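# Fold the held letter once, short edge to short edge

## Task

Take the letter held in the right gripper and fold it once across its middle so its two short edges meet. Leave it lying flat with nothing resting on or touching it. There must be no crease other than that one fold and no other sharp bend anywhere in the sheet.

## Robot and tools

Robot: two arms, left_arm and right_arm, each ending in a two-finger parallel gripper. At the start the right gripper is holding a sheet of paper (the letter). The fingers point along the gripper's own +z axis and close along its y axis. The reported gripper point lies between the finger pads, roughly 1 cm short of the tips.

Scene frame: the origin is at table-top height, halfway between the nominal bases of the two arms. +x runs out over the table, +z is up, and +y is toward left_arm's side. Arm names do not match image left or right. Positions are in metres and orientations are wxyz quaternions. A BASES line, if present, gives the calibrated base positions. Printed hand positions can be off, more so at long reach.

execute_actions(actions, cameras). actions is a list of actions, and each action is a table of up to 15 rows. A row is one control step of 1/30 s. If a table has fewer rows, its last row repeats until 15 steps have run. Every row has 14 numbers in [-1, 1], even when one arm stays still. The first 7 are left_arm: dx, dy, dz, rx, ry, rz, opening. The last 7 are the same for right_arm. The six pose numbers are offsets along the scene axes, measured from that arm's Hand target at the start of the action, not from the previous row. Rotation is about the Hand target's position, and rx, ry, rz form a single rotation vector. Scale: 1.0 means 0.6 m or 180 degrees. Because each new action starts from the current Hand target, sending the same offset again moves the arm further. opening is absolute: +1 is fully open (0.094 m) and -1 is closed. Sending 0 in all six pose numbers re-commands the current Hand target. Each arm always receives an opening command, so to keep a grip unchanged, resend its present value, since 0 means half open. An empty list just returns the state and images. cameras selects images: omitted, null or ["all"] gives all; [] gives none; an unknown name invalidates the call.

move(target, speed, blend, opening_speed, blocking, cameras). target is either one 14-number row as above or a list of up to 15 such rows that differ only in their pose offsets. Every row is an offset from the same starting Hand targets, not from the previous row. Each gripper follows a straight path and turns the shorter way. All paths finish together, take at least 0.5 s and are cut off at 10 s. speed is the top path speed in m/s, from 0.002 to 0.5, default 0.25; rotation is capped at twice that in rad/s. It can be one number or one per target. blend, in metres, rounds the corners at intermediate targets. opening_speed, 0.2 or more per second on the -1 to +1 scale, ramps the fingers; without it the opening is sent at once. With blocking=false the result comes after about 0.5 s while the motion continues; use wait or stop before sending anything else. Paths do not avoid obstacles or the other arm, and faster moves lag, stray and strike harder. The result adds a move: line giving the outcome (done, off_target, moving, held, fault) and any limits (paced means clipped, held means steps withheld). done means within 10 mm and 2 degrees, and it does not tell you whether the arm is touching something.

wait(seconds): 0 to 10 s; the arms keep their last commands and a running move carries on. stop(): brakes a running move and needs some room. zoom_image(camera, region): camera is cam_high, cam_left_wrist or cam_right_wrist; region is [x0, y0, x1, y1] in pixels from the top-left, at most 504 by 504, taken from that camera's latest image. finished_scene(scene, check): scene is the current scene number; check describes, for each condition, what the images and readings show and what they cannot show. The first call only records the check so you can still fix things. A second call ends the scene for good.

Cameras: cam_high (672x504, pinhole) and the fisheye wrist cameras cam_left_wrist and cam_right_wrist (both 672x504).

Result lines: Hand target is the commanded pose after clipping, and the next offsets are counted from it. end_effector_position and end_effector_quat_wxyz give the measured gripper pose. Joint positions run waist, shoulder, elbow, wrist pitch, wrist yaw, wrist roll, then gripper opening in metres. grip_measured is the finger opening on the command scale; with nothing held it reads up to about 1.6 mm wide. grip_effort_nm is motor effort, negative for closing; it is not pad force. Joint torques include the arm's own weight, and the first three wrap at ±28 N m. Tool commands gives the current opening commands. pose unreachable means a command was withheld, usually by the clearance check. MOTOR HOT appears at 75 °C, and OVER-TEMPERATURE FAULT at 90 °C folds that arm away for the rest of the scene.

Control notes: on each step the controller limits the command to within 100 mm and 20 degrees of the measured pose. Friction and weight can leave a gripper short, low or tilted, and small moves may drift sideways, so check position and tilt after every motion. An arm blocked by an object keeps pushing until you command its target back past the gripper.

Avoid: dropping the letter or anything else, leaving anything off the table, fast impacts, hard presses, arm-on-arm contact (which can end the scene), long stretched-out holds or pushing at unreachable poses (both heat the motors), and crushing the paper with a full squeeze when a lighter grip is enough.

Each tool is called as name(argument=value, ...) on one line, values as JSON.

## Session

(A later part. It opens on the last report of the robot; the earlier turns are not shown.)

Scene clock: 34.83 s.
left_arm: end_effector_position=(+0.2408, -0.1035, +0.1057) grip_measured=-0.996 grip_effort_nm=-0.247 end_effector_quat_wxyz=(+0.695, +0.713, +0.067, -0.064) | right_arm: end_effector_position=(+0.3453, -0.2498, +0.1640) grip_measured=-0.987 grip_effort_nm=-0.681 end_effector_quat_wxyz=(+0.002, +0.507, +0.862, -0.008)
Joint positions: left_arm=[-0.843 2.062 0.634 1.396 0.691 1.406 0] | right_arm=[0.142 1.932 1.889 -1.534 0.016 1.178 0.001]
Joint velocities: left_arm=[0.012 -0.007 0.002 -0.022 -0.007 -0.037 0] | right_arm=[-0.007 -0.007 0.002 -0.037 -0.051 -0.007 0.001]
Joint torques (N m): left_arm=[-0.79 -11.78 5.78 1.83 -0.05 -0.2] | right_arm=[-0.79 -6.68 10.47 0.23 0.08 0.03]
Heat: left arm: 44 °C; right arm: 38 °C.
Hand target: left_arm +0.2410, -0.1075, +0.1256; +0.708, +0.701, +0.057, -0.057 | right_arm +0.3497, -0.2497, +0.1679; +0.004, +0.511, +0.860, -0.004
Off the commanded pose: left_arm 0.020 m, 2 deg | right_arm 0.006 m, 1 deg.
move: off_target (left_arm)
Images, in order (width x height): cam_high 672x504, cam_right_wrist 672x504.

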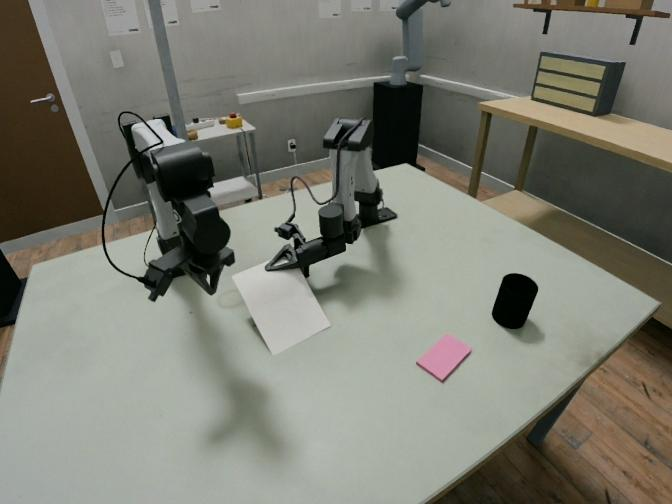

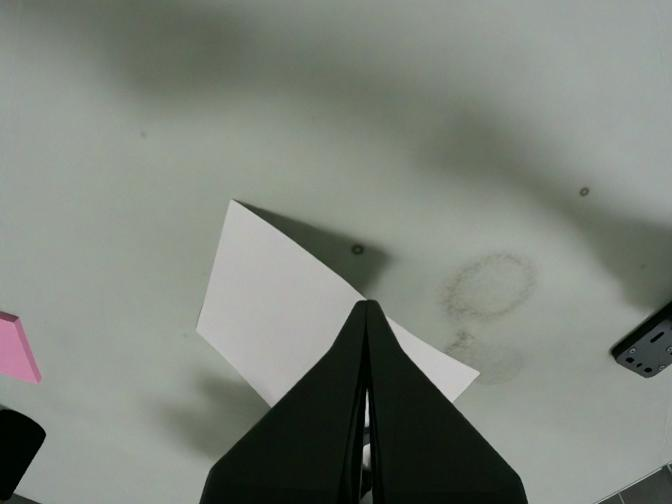

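move(target=[[0.002,0,-0.021,-0.0296,0.22,0,-1,0.03,-0.03,0.06,0,0,0,-1],[0.043,0.006,-0.038,-0.059,0.44,0,-1,0.03,-0.03,0.06,0,0,0,-1],[0.101,0.0135,-0.046,-0.085,0.633,0,-1,0.03,-0.03,0.06,0,0,0,-1]], speed=0.2, blend=0.02)

zoom_image(camera="cam_high", region=[180, 200, 380, 380])

Scene clock: 42.33 s.
left_arm: end_effector_position=(+0.2954, -0.0989, +0.1030) grip_measured=-0.996 grip_effort_nm=-0.247 end_effector_quat_wxyz=(+0.400, +0.266, +0.631, -0.609) | right_arm: end_effector_position=(+0.3652, -0.2660, +0.1927) grip_measured=-0.987 grip_effort_nm=-0.691 end_effector_quat_wxyz=(+0.042, +0.509, +0.859, +0.020)
Joint positions: left_arm=[-0.784 2.203 0.706 1.573 0.568 -0.632 0] | right_arm=[0.092 1.939 2.012 -1.551 0.015 1.136 0.001]
Joint velocities: left_arm=[-0.007 -0.017 -0.007 -0.007 0.022 -0.022 -0.001] | right_arm=[-0.012 -0.007 -0.012 0.007 0.037 -0.081 0.001]
Joint torques (N m): left_arm=[0.32 -7.1 5.87 2.11 -0.09 -0.11] | right_arm=[-0.91 -8.49 10.45 0.52 0.04 -0.16]
Heat: left arm: 44 °C; right arm: 39 °C.
Hand target: left_arm +0.3013, -0.0998, +0.0982; +0.412, +0.250, +0.617, -0.623 | right_arm +0.3682, -0.2675, +0.2040; +0.004, +0.510, +0.860, -0.003
Off the commanded pose: left_arm 0.008 m, 3 deg | right_arm 0.012 m, 5 deg.
joint sent to its limit (left arm) — joint 4 (wrist pitch), upper limit. The joint targets are off in orientation, not in position.
joint sent to its limit (right arm) — joint 4 (wrist pitch), lower limit. The joint targets are off in orientation, not in position.
move: off_target (left_arm, right_arm)

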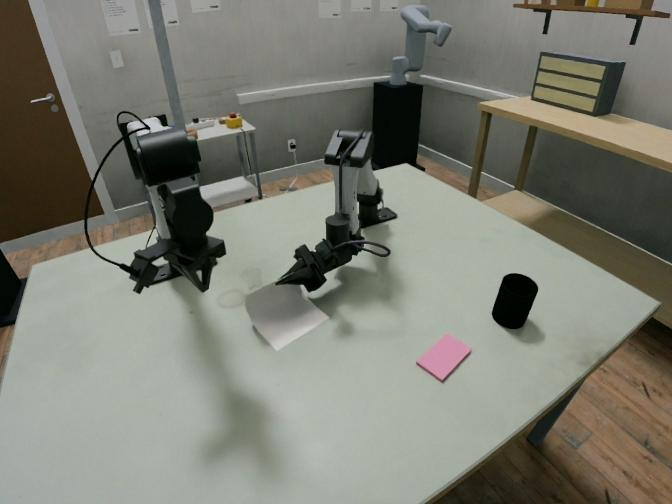

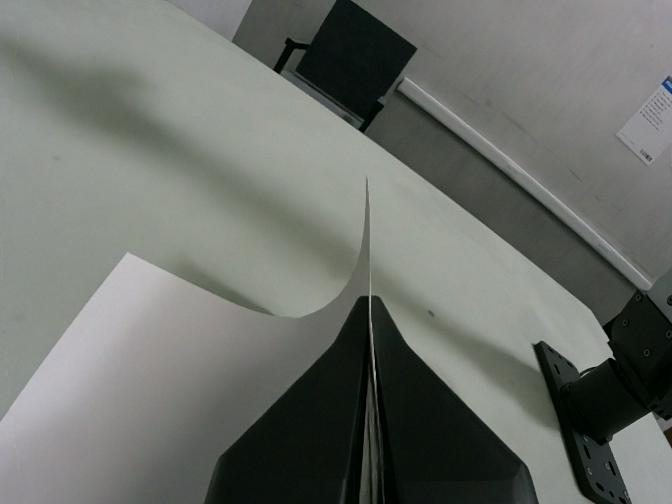

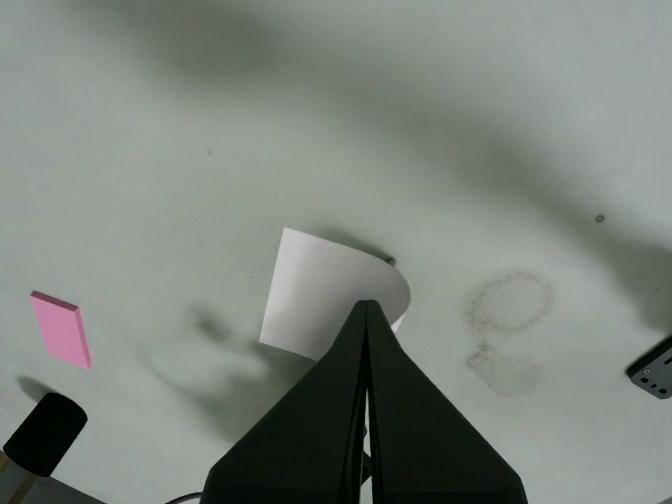

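Scaled by 2.520.

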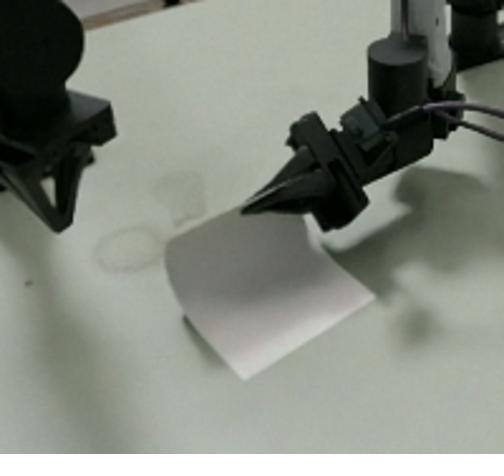

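move(target=[[0.0195,0.006,-0.034,0.0472,0.1374,0.0145,-1,0,0,0,0,0,0,-1],[0.056,0.015,-0.089,0.0778,0.2714,0.0526,-1,0,0,0,0,0,0,-1]], speed=0.15, blend=0.01)

zoom_image(camera="cam_high", region=[180, 200, 380, 380])

zoom_image(camera="cam_right_wrist", region=[180, 150, 480, 400])

Scene clock: 46.70 s.
left_arm: end_effector_position=(+0.3283, -0.0924, +0.0362) grip_measured=-0.996 grip_effort_nm=-0.247 end_effector_quat_wxyz=(+0.132, -0.022, +0.816, -0.562) | right_arm: end_effector_position=(+0.3652, -0.2660, +0.1927) grip_measured=-0.987 grip_effort_nm=-0.681 end_effector_quat_wxyz=(+0.042, +0.509, +0.859, +0.020)
Joint positions: left_arm=[-0.747 2.103 0.81 0.903 0.498 -1.173 0] | right_arm=[0.092 1.939 2.012 -1.551 0.015 1.136 0.001]
Joint velocities: left_arm=[0.017 0.017 -0.007 0.007 0.007 -0.022 -0.001] | right_arm=[-0.007 -0.002 -0.007 0.007 -0.022 -0.007 0]
Joint torques (N m): left_arm=[0.36 -11.89 6.53 1.56 -0.07 0] | right_arm=[-0.98 -8.57 10.41 0.51 0.03 -0.11]
Heat: left arm: 44 °C; right arm: 40 °C.
Hand target: left_arm +0.3346, -0.0910, +0.0436; +0.137, -0.030, +0.819, -0.557 | right_arm +0.3682, -0.2676, +0.2040; +0.004, +0.510, +0.860, -0.003
Off the commanded pose: left_arm 0.011 m, 1 deg | right_arm 0.012 m, 5 deg.
joint sent to its limit (right arm) — joint 4 (wrist pitch), lower limit. The joint targets are off in orientation, not in position.
move: off_target (left_arm, right_arm)

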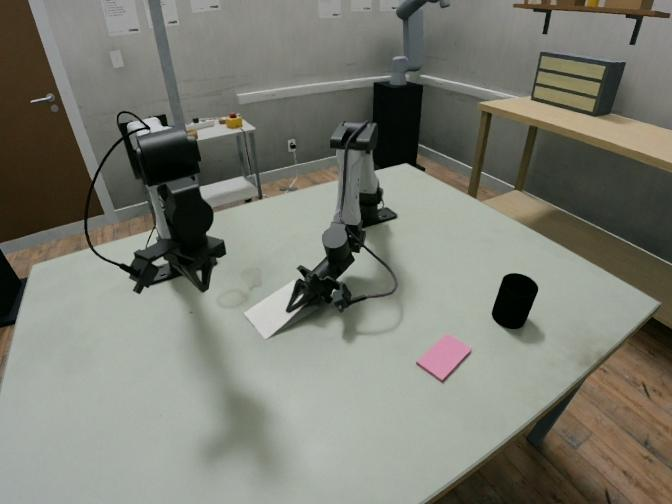

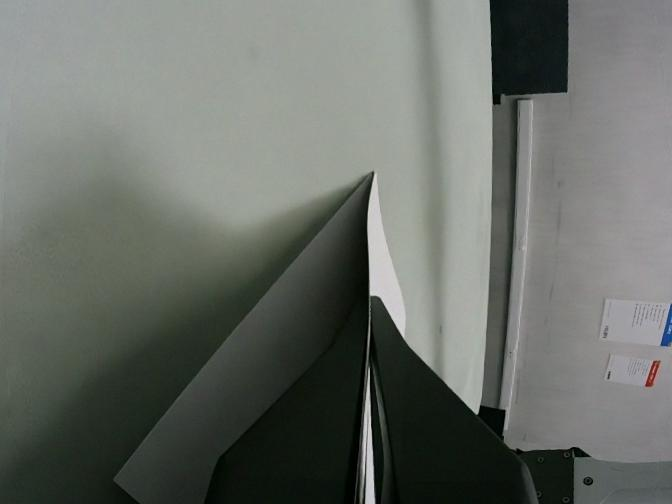

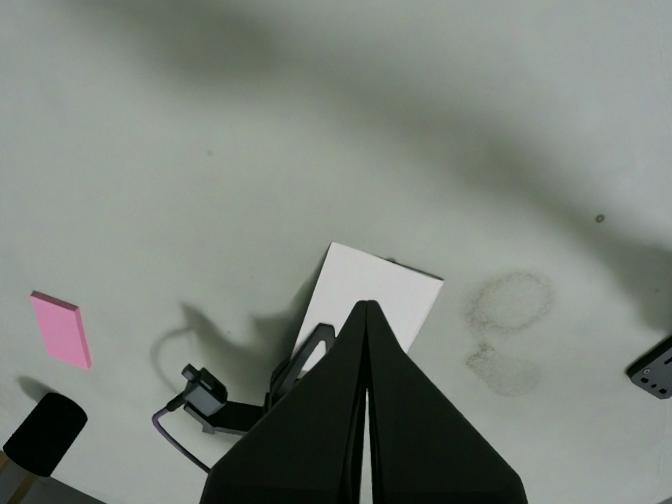

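Scaled by 2.520.

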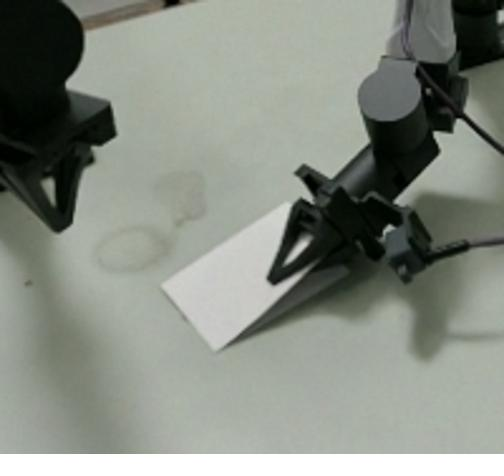

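Scaled by 1.680 from the camera's 672x504 image, which has a finer 960x720 frame.

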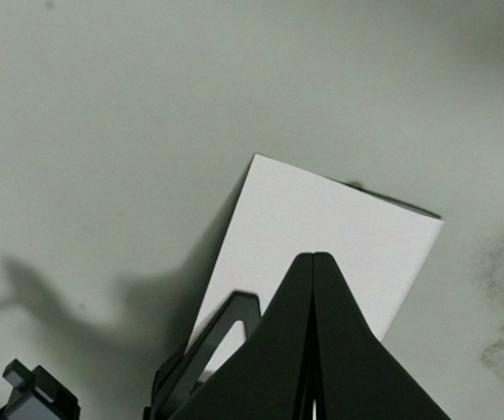

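zoom_image(camera="cam_left_wrist", region=[300, 140, 450, 320])

zoom_image(camera="cam_right_wrist", region=[290, 220, 390, 300])

Scaled by 2.800 from the camera's 672x504 image, which has a finer 960x720 frame.

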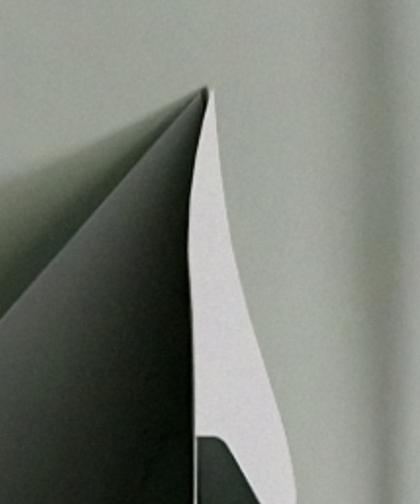

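Scaled by 5.040 from the camera's 672x504 image, which has a finer 960x720 frame.

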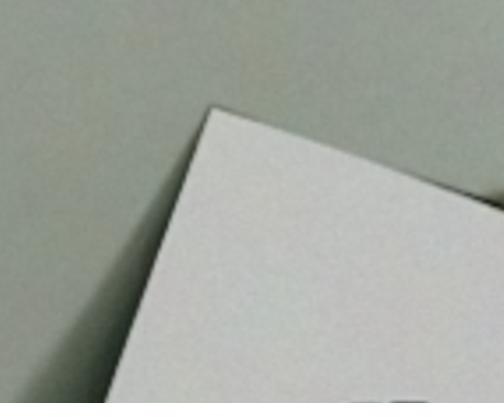

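move(target=[0,0,-0.058,-0.0097,0.071,0.026,-1,0,0,0,0,0,0,-1], speed=0.06)

zoom_image(camera="cam_left_wrist", region=[250, 120, 500, 320])

zoom_image(camera="cam_right_wrist", region=[230, 200, 460, 400])

Scene clock: 49.80 s.
left_arm: end_effector_position=(+0.3334, -0.0940, +0.0333) grip_measured=-0.996 grip_effort_nm=-0.242 end_effector_quat_wxyz=(+0.081, -0.110, +0.804, -0.579) | right_arm: end_effector_position=(+0.3652, -0.2660, +0.1927) grip_measured=-0.987 grip_effort_nm=-0.691 end_effector_quat_wxyz=(+0.042, +0.509, +0.859, +0.020)
Joint positions: left_arm=[-0.746 2.136 0.818 0.952 0.487 -1.39 0] | right_arm=[0.092 1.939 2.012 -1.551 0.014 1.136 0.001]
Joint velocities: left_arm=[-0.017 0.002 -0.002 -0.066 0.007 -0.037 0] | right_arm=[-0.002 -0.012 -0.002 0.007 -0.037 0.022 0]
Joint torques (N m): left_arm=[0.08 -6.31 6.32 1.71 -0.01 -0.04] | right_arm=[-0.95 -8.32 10.54 0.46 0.06 -0.13]
Heat: left arm: 44 °C; right arm: 41 °C.
Hand target: left_arm +0.3344, -0.0910, +0.0092; +0.067, -0.127, +0.818, -0.556 | right_arm +0.3682, -0.2675, +0.2040; +0.004, +0.510, +0.860, -0.003
Off the commanded pose: left_arm 0.025 m, 4 deg | right_arm 0.012 m, 5 deg.
joint sent to its limit (right arm) — joint 4 (wrist pitch), lower limit. The joint targets are off in orientation, not in position.
move: off_target (left_arm, right_arm)

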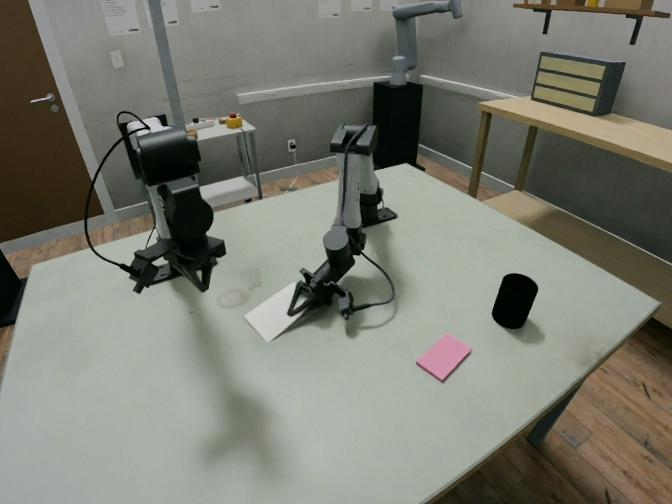

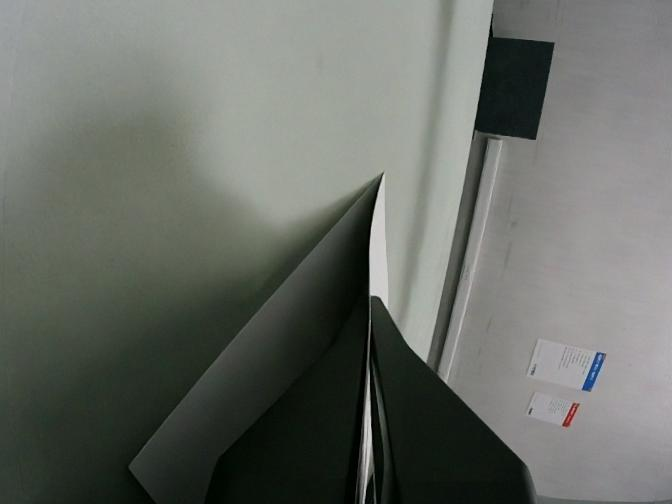

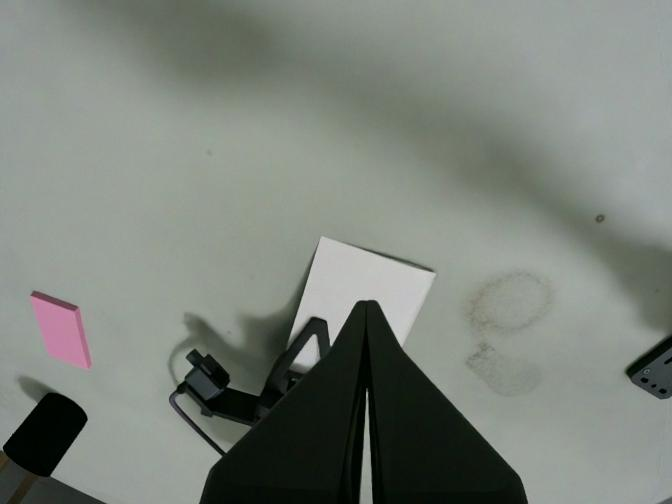

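Scaled by 2.016 from the camera's 672x504 image, which has a finer 960x720 frame.

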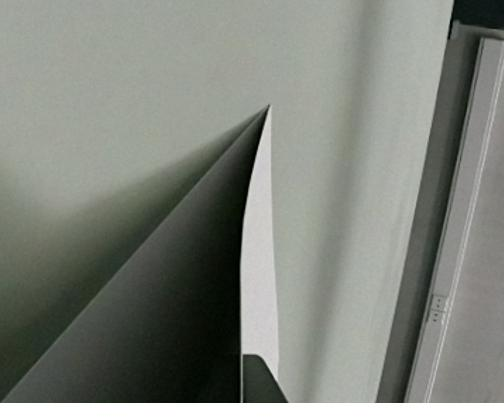

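Scaled by 2.191 from the camera's 672x504 image, which has a finer 960x720 frame.

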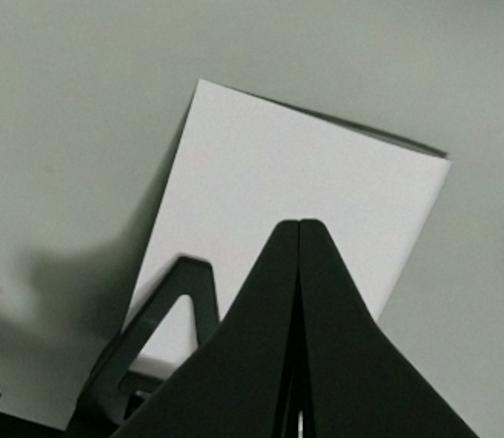

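move(target=[0,0,-0.015,0,0,0,-1,0,0,0,0,0,0,-1], speed=0.06, cameras=["cam_left_wrist","cam_right_wrist"])

Scene clock: 50.77 s.
left_arm: end_effector_position=(+0.3344, -0.0963, +0.0358) grip_measured=-0.996 grip_effort_nm=-0.247 end_effector_quat_wxyz=(+0.085, -0.105, +0.795, -0.592) | right_arm: end_effector_position=(+0.3652, -0.2660, +0.1927) grip_measured=-0.987 grip_effort_nm=-0.681 end_effector_quat_wxyz=(+0.042, +0.509, +0.859, +0.020)
Joint positions: left_arm=[-0.746 2.157 0.818 1.01 0.492 -1.399 0] | right_arm=[0.092 1.939 2.012 -1.551 0.014 1.136 0.001]
Joint velocities: left_arm=[0.007 -0.017 -0.007 -0.051 -0.007 -0.007 0] | right_arm=[-0.002 -0.007 0.012 0.037 -0.066 -0.022 0.001]
Joint torques (N m): left_arm=[0.1 -5.6 5.87 1.46 -0.07 0.05] | right_arm=[-0.92 -8.53 10.3 0.52 0.03 -0.15]
Heat: left arm: 44 °C; right arm: 41 °C.
Hand target: left_arm +0.3343, -0.0911, +0.0002; +0.067, -0.127, +0.818, -0.556 | right_arm +0.3682, -0.2675, +0.2040; +0.004, +0.510, +0.860, -0.003
Off the commanded pose: left_arm 0.036 m, 6 deg | right_arm 0.012 m, 5 deg.
joint sent to its limit (right arm) — joint 4 (wrist pitch), lower limit. The joint targets are off in orientation, not in position.
move: off_target (left_arm, right_arm)
Images, in order (width x height): cam_left_wrist 672x504, cam_right_wrist 672x504.

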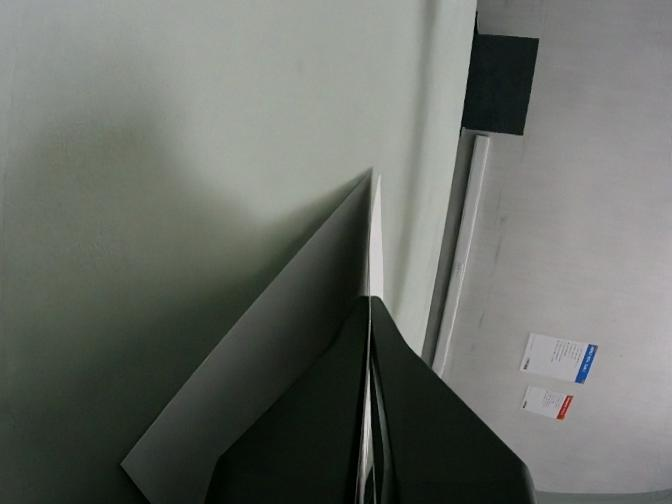

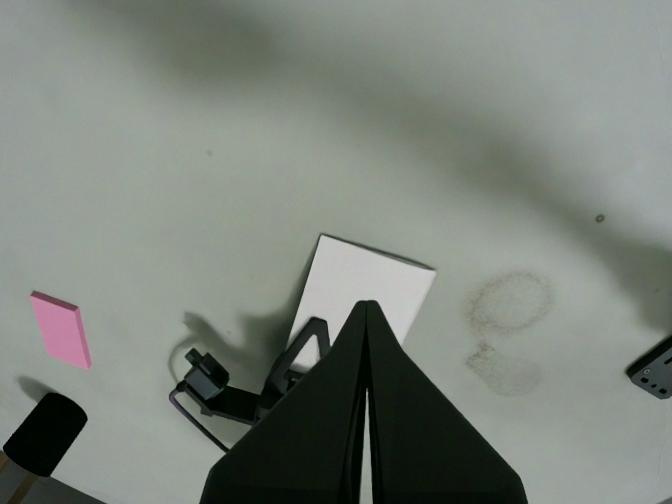

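move(target=[[0,0,0.055,0.05,0.013,0,-1,0,0,0,0,0,0,-1],[0,0,0.017,0.05,0.013,0,-1,0,0,0,0,0,0,-1]], speed=0.06, cameras=["cam_left_wrist","cam_right_wrist"])

zoom_image(camera="cam_left_wrist", region=[250, 120, 500, 320])

zoom_image(camera="cam_right_wrist", region=[230, 200, 460, 400])

Scene clock: 53.13 s.
left_arm: end_effector_position=(+0.3355, -0.0891, +0.0194) grip_measured=-0.996 grip_effort_nm=-0.242 end_effector_quat_wxyz=(+0.060, -0.134, +0.857, -0.493) | right_arm: end_effector_position=(+0.3652, -0.2660, +0.1927) grip_measured=-0.987 grip_effort_nm=-0.681 end_effector_quat_wxyz=(+0.042, +0.509, +0.859, +0.020)
Joint positions: left_arm=[-0.753 2.06 0.911 0.558 0.432 -1.331 0] | right_arm=[0.092 1.939 2.012 -1.551 0.014 1.136 0.001]
Joint velocities: left_arm=[-0.022 -0.017 0.002 -0.037 0.037 0.007 0] | right_arm=[0.012 0.007 -0.022 -0.037 0.022 0.066 0]
Joint torques (N m): left_arm=[-0.77 -7.53 6.68 1.99 -0.01 0.07] | right_arm=[-1.1 -8.58 10.25 0.5 0.01 -0.16]
Heat: left arm: 44 °C; right arm: 41 °C.
Hand target: left_arm +0.3345, -0.0911, +0.0098; +0.060, -0.132, +0.861, -0.488 | right_arm +0.3682, -0.2675, +0.2040; +0.004, +0.510, +0.860, -0.003
Off the commanded pose: left_arm 0.009 m, 1 deg | right_arm 0.012 m, 5 deg.
joint sent to its limit (right arm) — joint 4 (wrist pitch), lower limit. The joint targets are off in orientation, not in position.
move: off_target (right_arm)
Images, in order (width x height): cam_left_wrist 672x504, cam_right_wrist 672x504.

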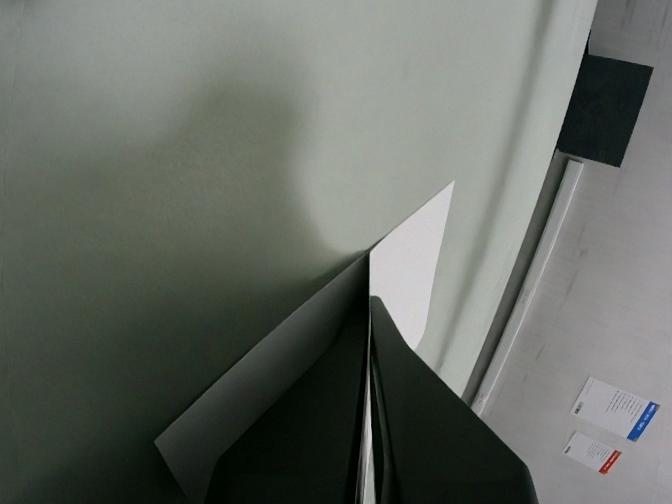

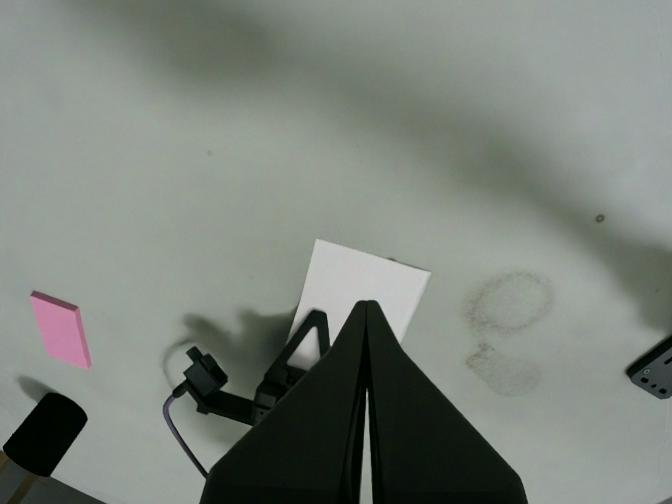

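Scaled by 2.016 from the camera's 672x504 image, which has a finer 960x720 frame.

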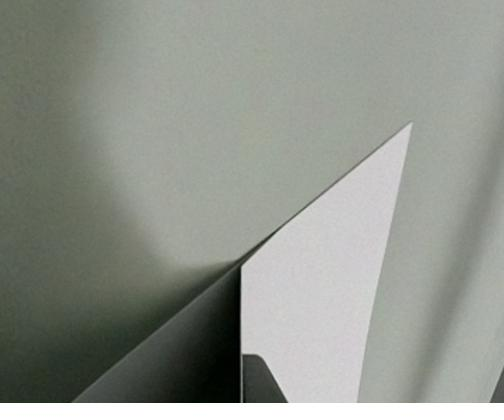

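Scaled by 2.191 from the camera's 672x504 image, which has a finer 960x720 frame.

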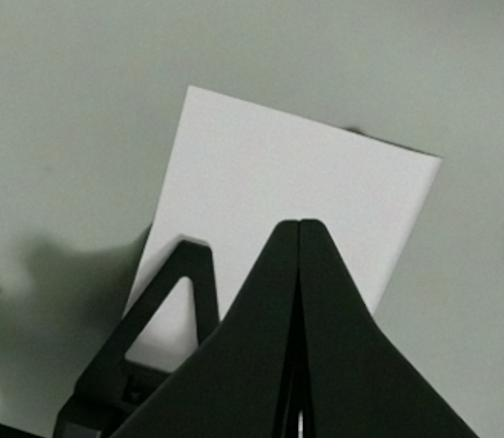

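move(target=[0,0,-0.008,0,0,0,-1,-0.155,0.154,-0.207,0,0,0,-1], speed=0.15)

zoom_image(camera="cam_right_wrist", region=[150, 80, 550, 400])

Scene clock: 55.40 s.
left_arm: end_effector_position=(+0.3372, -0.0906, +0.0185) grip_measured=-0.996 grip_effort_nm=-0.232 end_effector_quat_wxyz=(+0.064, -0.132, +0.854, -0.498) | right_arm: end_effector_position=(+0.2725, -0.1774, +0.0742) grip_measured=-0.987 grip_effort_nm=-0.686 end_effector_quat_wxyz=(-0.005, +0.509, +0.861, -0.016)
Joint positions: left_arm=[-0.753 2.073 0.911 0.586 0.432 -1.33 0] | right_arm=[0.406 1.748 1.294 -1.149 0.012 1.447 0.001]
Joint velocities: left_arm=[0.012 -0.002 -0.002 -0.007 -0.007 -0.051 -0.001] | right_arm=[-0.012 -0.012 -0.007 0.022 0.037 0.037 0]
Joint torques (N m): left_arm=[-0.81 -7.43 6.38 1.92 0.01 0.07] | right_arm=[-0.21 -9.13 5.61 0.38 0.09 0.07]
Heat: left arm: 44 °C; right arm: 42 °C.
Hand target: left_arm +0.3344, -0.0912, +0.0051; +0.060, -0.132, +0.861, -0.488 | right_arm +0.2726, -0.1769, +0.0794; +0.005, +0.511, +0.860, -0.005
Off the commanded pose: left_arm 0.014 m, 2 deg | right_arm 0.007 m, 2 deg.
move: off_target (left_arm)

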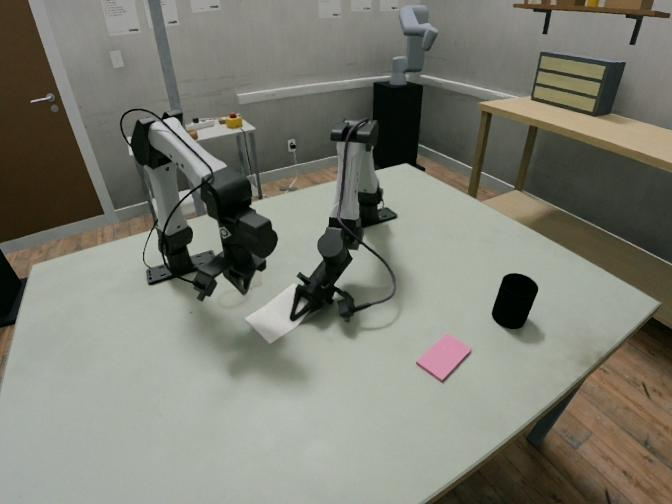

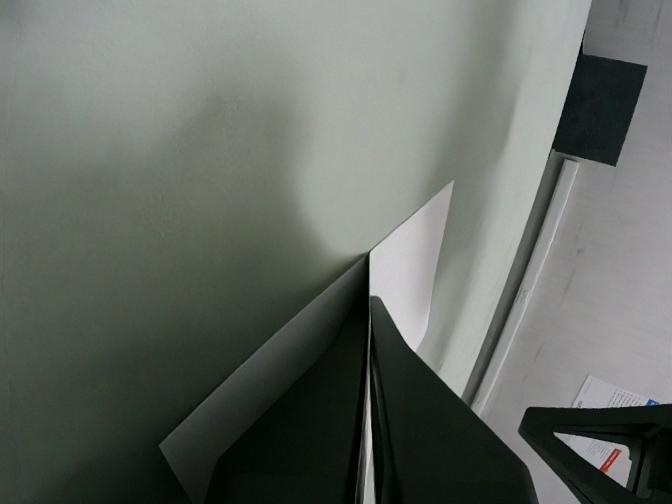

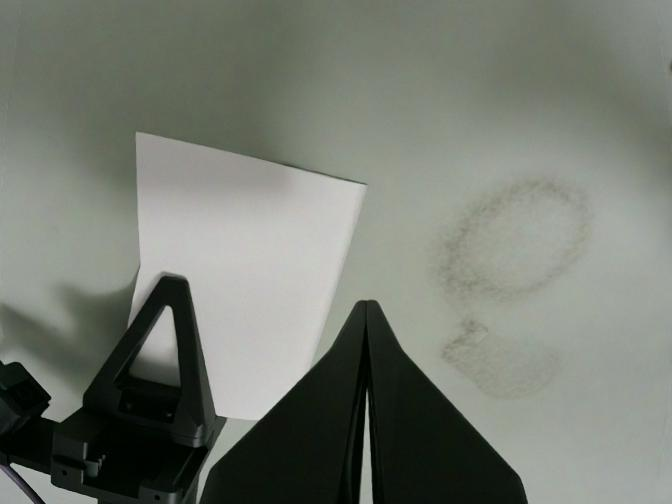

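Scaled by 1.260 from the camera's 672x504 image, which has a finer 960x720 frame.

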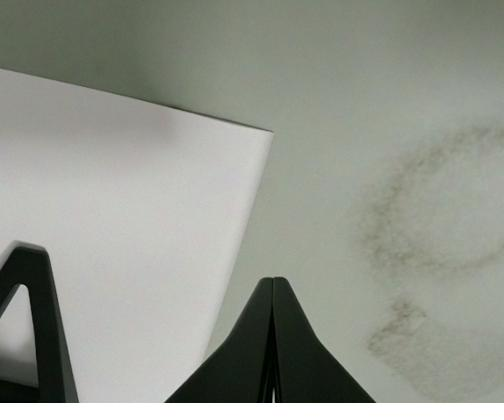

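move(target=[[0,0,0,0,0,0,-1,-0.0137,-0.0152,-0.1,0,0,0,-1],[0,0,0,0,0,0,-1,-0.0137,-0.0152,-0.182,0,0,0,-1],[0,0,0,0,0,0,-1,-0.0137,-0.0152,-0.1,0,0,0,-1],[0,0,0,0,0,0,-1,-0.0179,0.0009,-0.1,0,0,0,-1],[0,0,0,0,0,0,-1,-0.0179,0.0009,-0.182,0,0,0,-1],[0,0,0,0,0,0,-1,-0.0179,0.0009,-0.1,0,0,0,-1]], speed=0.08)

zoom_image(camera="cam_right_wrist", region=[200, 100, 550, 380])

Scene clock: 60.07 s.
left_arm: end_effector_position=(+0.3372, -0.0906, +0.0185) grip_measured=-0.996 grip_effort_nm=-0.242 end_effector_quat_wxyz=(+0.064, -0.132, +0.855, -0.498) | right_arm: end_effector_position=(+0.2527, -0.1819, +0.0084) grip_measured=-0.987 grip_effort_nm=-0.686 end_effector_quat_wxyz=(-0.006, +0.510, +0.860, -0.018)
Joint positions: left_arm=[-0.753 2.073 0.911 0.586 0.432 -1.329 0] | right_arm=[0.417 1.767 1.038 -0.879 0.013 1.462 0.001]
Joint velocities: left_arm=[0.007 0.012 0.012 -0.037 0.007 0.051 0] | right_arm=[0.007 0.012 0.002 -0.11 -0.022 -0.022 0]
Joint torques (N m): left_arm=[-0.8 -7.38 6.41 1.91 0 0.06] | right_arm=[-0.2 -7.34 9.61 0.19 0.06 -0.01]
Heat: left arm: 44 °C; right arm: 41 °C.
Hand target: left_arm +0.3344, -0.0911, +0.0051; +0.060, -0.132, +0.861, -0.488 | right_arm +0.2613, -0.1770, +0.0194; +0.005, +0.511, +0.860, -0.005
Off the commanded pose: left_arm 0.014 m, 2 deg | right_arm 0.015 m, 2 deg.
move: off_target (left_arm, right_arm)

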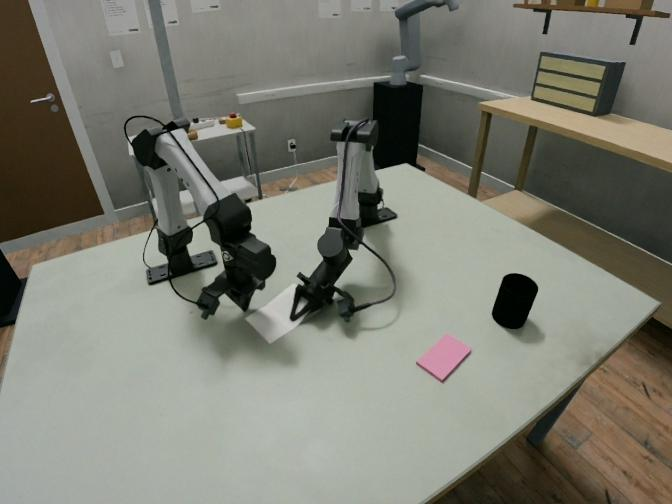

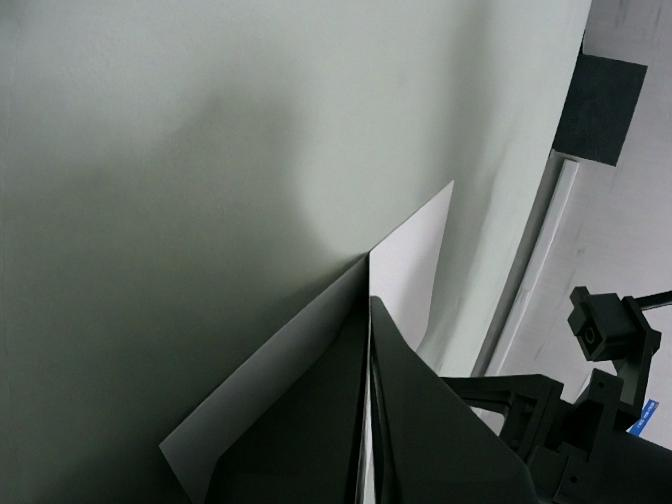

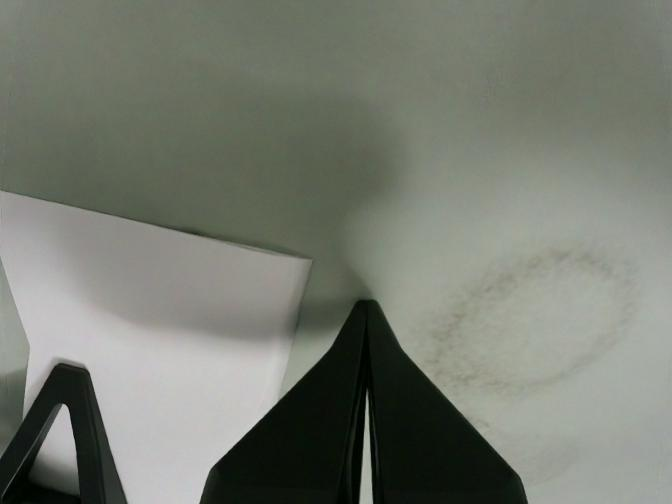

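Scaled by 1.440 from the camera's 672x504 image, which has a finer 960x720 frame.

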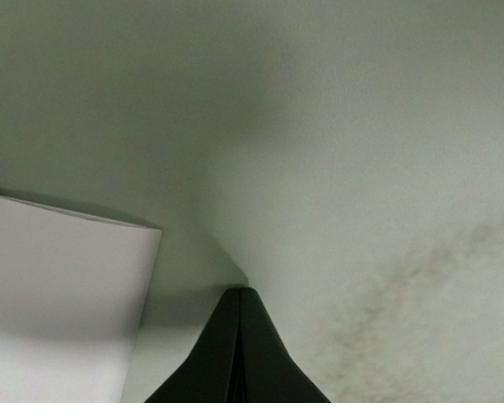

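move(target=[[0,0,0,0,0,0,-1,0.0128,-0.0125,0.008,0,0,0,-1],[0,0,0,0,0,0,-1,0.0128,-0.0125,-0.083,0,0,0,-1]], speed=0.08, cameras=["cam_right_wrist"])

zoom_image(camera="cam_right_wrist", region=[250, 180, 500, 380])

Scene clock: 61.57 s.
left_arm: end_effector_position=(+0.3372, -0.0906, +0.0185) grip_measured=-0.996 grip_effort_nm=-0.242 end_effector_quat_wxyz=(+0.064, -0.132, +0.855, -0.498) | right_arm: end_effector_position=(+0.2683, -0.1834, +0.0050) grip_measured=-0.987 grip_effort_nm=-0.681 end_effector_quat_wxyz=(+0.008, +0.511, +0.859, +0.000)
Joint positions: left_arm=[-0.753 2.073 0.911 0.586 0.432 -1.329 0] | right_arm=[0.392 1.782 1.043 -0.822 0.013 1.44 0.001]
Joint velocities: left_arm=[0.002 0.007 -0.007 0.007 0.022 -0.022 -0.001] | right_arm=[0.002 0.007 -0.007 -0.037 -0.037 -0.022 -0.001]
Joint torques (N m): left_arm=[-0.79 -7.39 6.42 1.91 0 0.07] | right_arm=[-0.69 -0.79 0.55 1.55 0.08 -0.11]
Heat: left arm: 44 °C; right arm: 41 °C.
Hand target: left_arm +0.3344, -0.0911, +0.0051; +0.060, -0.132, +0.861, -0.488 | right_arm +0.2687, -0.1847, -0.0302; +0.005, +0.511, +0.860, -0.005
Off the commanded pose: left_arm 0.014 m, 2 deg | right_arm 0.035 m, 1 deg.
move: off_target (left_arm, right_arm)
Images, in order (width x height): cam_right_wrist 672x504.

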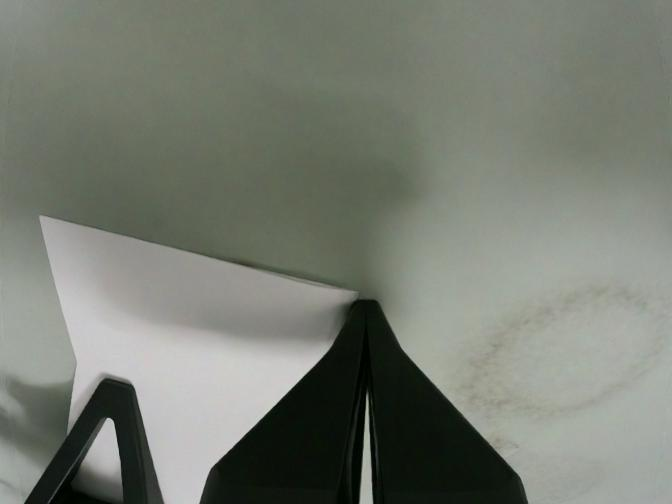

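Scaled by 2.016 from the camera's 672x504 image, which has a finer 960x720 frame.

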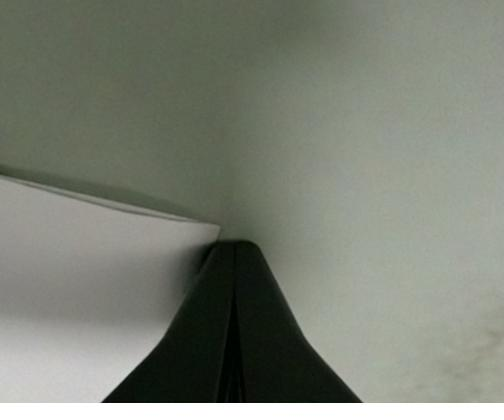

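move(target=[[0,0,0,0,0,0,-1,0,0,0.08,0,0,0,-1],[0,0,0,0,0,0,-1,0.0107,0.0087,0.084,0,0,0,-1],[0,0,0,0,0,0,-1,0.0107,0.0087,-0.01,0,0,0,-1]], speed=0.08, cameras=["cam_right_wrist"])

zoom_image(camera="cam_right_wrist", region=[250, 180, 500, 380])

Scene clock: 63.83 s.
left_arm: end_effector_position=(+0.3373, -0.0906, +0.0184) grip_measured=-0.996 grip_effort_nm=-0.242 end_effector_quat_wxyz=(+0.065, -0.132, +0.855, -0.498) | right_arm: end_effector_position=(+0.2717, -0.1821, +0.0036) grip_measured=-0.987 grip_effort_nm=-0.676 end_effector_quat_wxyz=(+0.004, +0.511, +0.859, -0.006)
Joint positions: left_arm=[-0.753 2.073 0.911 0.586 0.431 -1.329 0] | right_arm=[0.392 1.809 1.07 -0.837 0.013 1.44 0.001]
Joint velocities: left_arm=[0.002 0.007 -0.017 -0.066 0.051 0.037 0.001] | right_arm=[-0.007 -0.007 -0.017 0.007 -0.037 0.007 0]
Joint torques (N m): left_arm=[-0.8 -7.41 6.37 1.92 0.01 0.07] | right_arm=[0.03 -0.38 0.25 1.76 0.09 -0.07]
Heat: left arm: 44 °C; right arm: 41 °C.
Hand target: left_arm +0.3344, -0.0911, +0.0050; +0.060, -0.132, +0.861, -0.488 | right_arm +0.2751, -0.1794, -0.0362; +0.005, +0.511, +0.860, -0.005
Off the commanded pose: left_arm 0.014 m, 2 deg | right_arm 0.040 m, 0 deg.
move: off_target (left_arm, right_arm)
Images, in order (width x height): cam_right_wrist 672x504.

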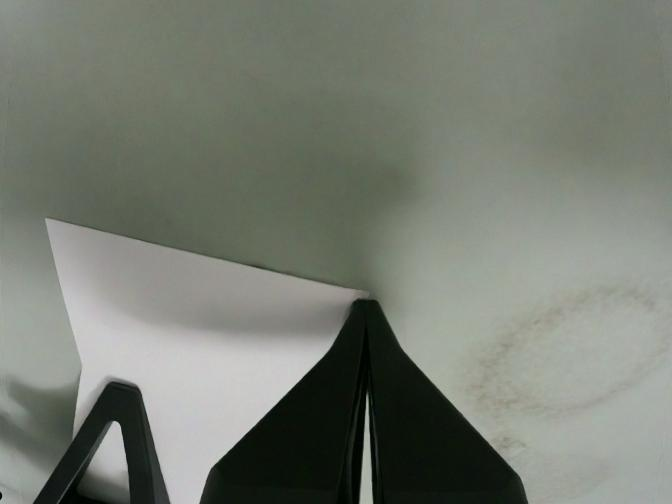

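Scaled by 2.016 from the camera's 672x504 image, which has a finer 960x720 frame.

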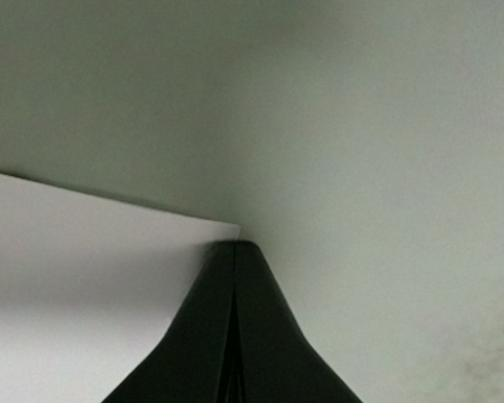

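move(target=[[0,0,0,0,0,0,-1,0,0,0.09,0,0,0,-1],[0,0,0,0,0,0,-1,0.0065,-0.0007,0.094,0,0,0,-1],[0,0,0,0,0,0,-1,0.0065,-0.0007,0,0,0,0,-1],[0,0,0,0,0,0,-1,0.0065,-0.0007,0.094,0,0,0,-1],[0,0,0,0,0,0,-1,0.0023,0.0137,0.094,0,0,0,-1],[0,0,0,0,0,0,-1,0.0023,0.0137,0,0,0,0,-1]], speed=0.09, cameras=["cam_right_wrist"])

zoom_image(camera="cam_right_wrist", region=[250, 180, 500, 380])

Scene clock: 67.13 s.
left_arm: end_effector_position=(+0.3374, -0.0906, +0.0185) grip_measured=-0.996 grip_effort_nm=-0.242 end_effector_quat_wxyz=(+0.065, -0.132, +0.854, -0.498) | right_arm: end_effector_position=(+0.2745, -0.1725, +0.0037) grip_measured=-0.987 grip_effort_nm=-0.681 end_effector_quat_wxyz=(+0.006, +0.509, +0.861, -0.002)
Joint positions: left_arm=[-0.753 2.073 0.911 0.586 0.43 -1.329 0] | right_arm=[0.418 1.823 1.089 -0.833 0.012 1.46 0.001]
Joint velocities: left_arm=[0.007 -0.007 -0.012 0.022 -0.007 0.007 0.001] | right_arm=[0.007 0.012 -0.017 -0.022 0.007 0.037 0.001]
Joint torques (N m): left_arm=[-0.75 -7.41 6.37 1.91 0.01 0.06] | right_arm=[-0.14 -0.44 0.27 1.78 0.09 -0.06]
Heat: left arm: 44 °C; right arm: 41 °C.
Hand target: left_arm +0.3344, -0.0912, +0.0051; +0.059, -0.132, +0.861, -0.488 | right_arm +0.2765, -0.1711, -0.0361; +0.005, +0.511, +0.860, -0.005
Off the commanded pose: left_arm 0.014 m, 2 deg | right_arm 0.040 m, 0 deg.
move: off_target (left_arm, right_arm)
Images, in order (width x height): cam_right_wrist 672x504.

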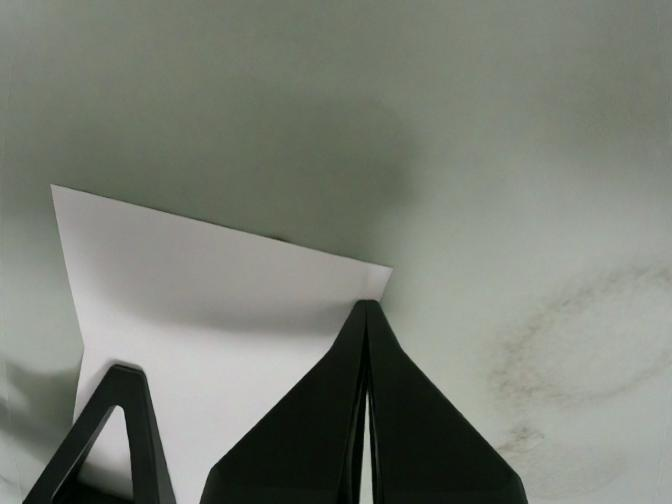

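Scaled by 2.016 from the camera's 672x504 image, which has a finer 960x720 frame.

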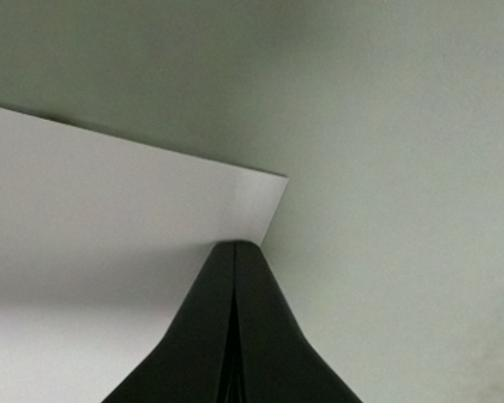

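move(target=[[0,0,0,0,0,0,-1,0,0,0.09,0,0,0,-1],[0,0,0,0,0,0,-1,-0.0062,0.016,0.094,0,0,0,-1],[0,0,0,0,0,0,-1,-0.0062,0.016,0,0,0,0,-1],[0,0,0,0,0,0,-1,-0.0062,0.016,0.094,0,0,0,-1],[0,0,0,0,0,0,-1,-0.0107,0.032,0.094,0,0,0,-1],[0,0,0,0,0,0,-1,-0.0107,0.032,0,0,0,0,-1],[0,0,0,0,0,0,-1,-0.0107,0.032,0.094,0,0,0,-1],[0,0,0,0,0,0,-1,-0.0152,0.048,0.094,0,0,0,-1],[0,0,0,0,0,0,-1,-0.0152,0.048,0,0,0,0,-1]], speed=0.09)

zoom_image(camera="cam_right_wrist", region=[250, 130, 500, 330])

Scene clock: 71.97 s.
left_arm: end_effector_position=(+0.3381, -0.0904, +0.0185) grip_measured=-0.996 grip_effort_nm=-0.247 end_effector_quat_wxyz=(+0.067, -0.133, +0.854, -0.498) | right_arm: end_effector_position=(+0.2645, -0.1446, +0.0037) grip_measured=-0.987 grip_effort_nm=-0.676 end_effector_quat_wxyz=(+0.005, +0.509, +0.861, -0.004)
Joint positions: left_arm=[-0.753 2.073 0.911 0.587 0.426 -1.329 0] | right_arm=[0.513 1.836 1.106 -0.842 0.013 1.556 0.001]
Joint velocities: left_arm=[0.007 -0.027 -0.012 -0.051 0.007 -0.007 0] | right_arm=[0.002 0.002 0.002 0.037 -0.022 0.022 0]
Joint torques (N m): left_arm=[-0.8 -7.42 6.38 1.89 0.05 0.08] | right_arm=[-0.16 -0.46 0.72 1.74 0.06 -0.02]
Heat: left arm: 44 °C; right arm: 41 °C.
Hand target: left_arm +0.3344, -0.0911, +0.0051; +0.060, -0.132, +0.861, -0.488 | right_arm +0.2669, -0.1427, -0.0363; +0.005, +0.511, +0.860, -0.005
Off the commanded pose: left_arm 0.014 m, 2 deg | right_arm 0.040 m, 0 deg.
move: off_target (left_arm, right_arm)

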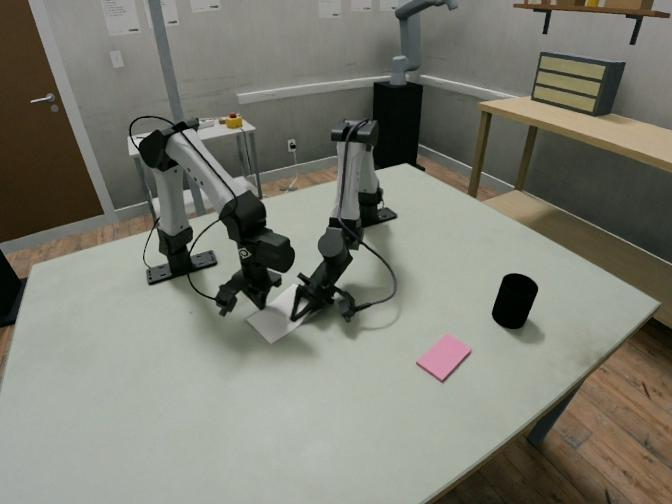

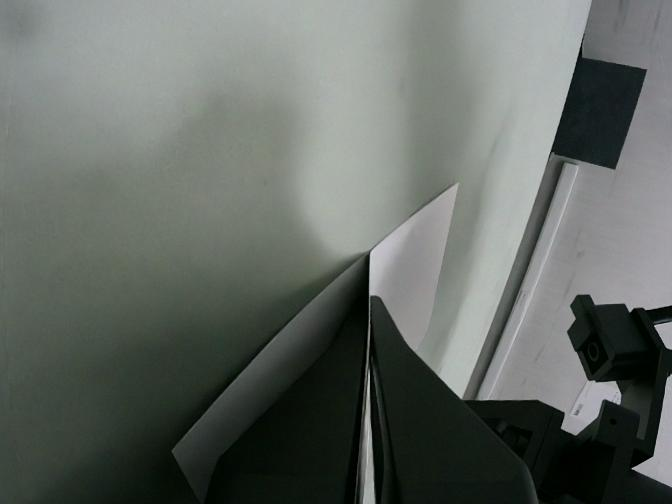

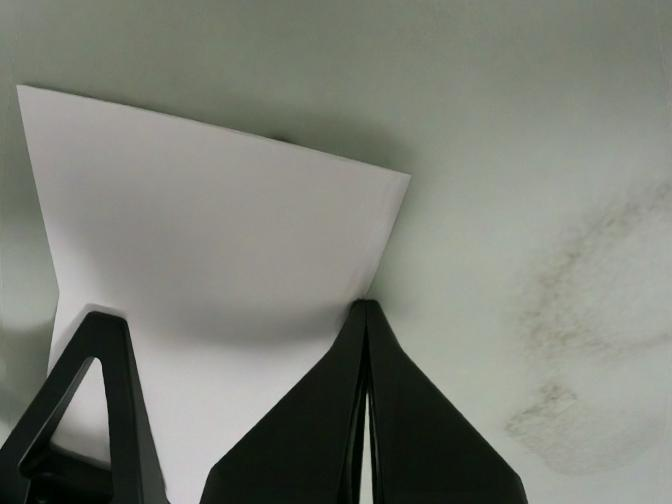

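Scaled by 2.016 from the camera's 672x504 image, which has a finer 960x720 frame.

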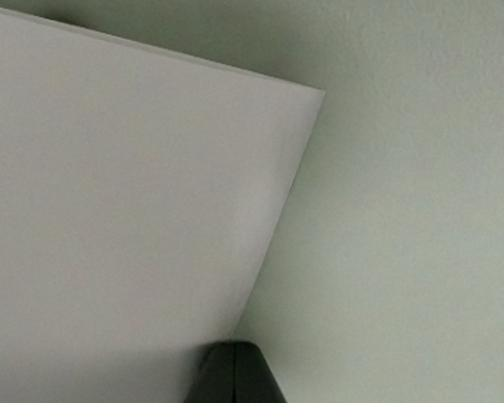

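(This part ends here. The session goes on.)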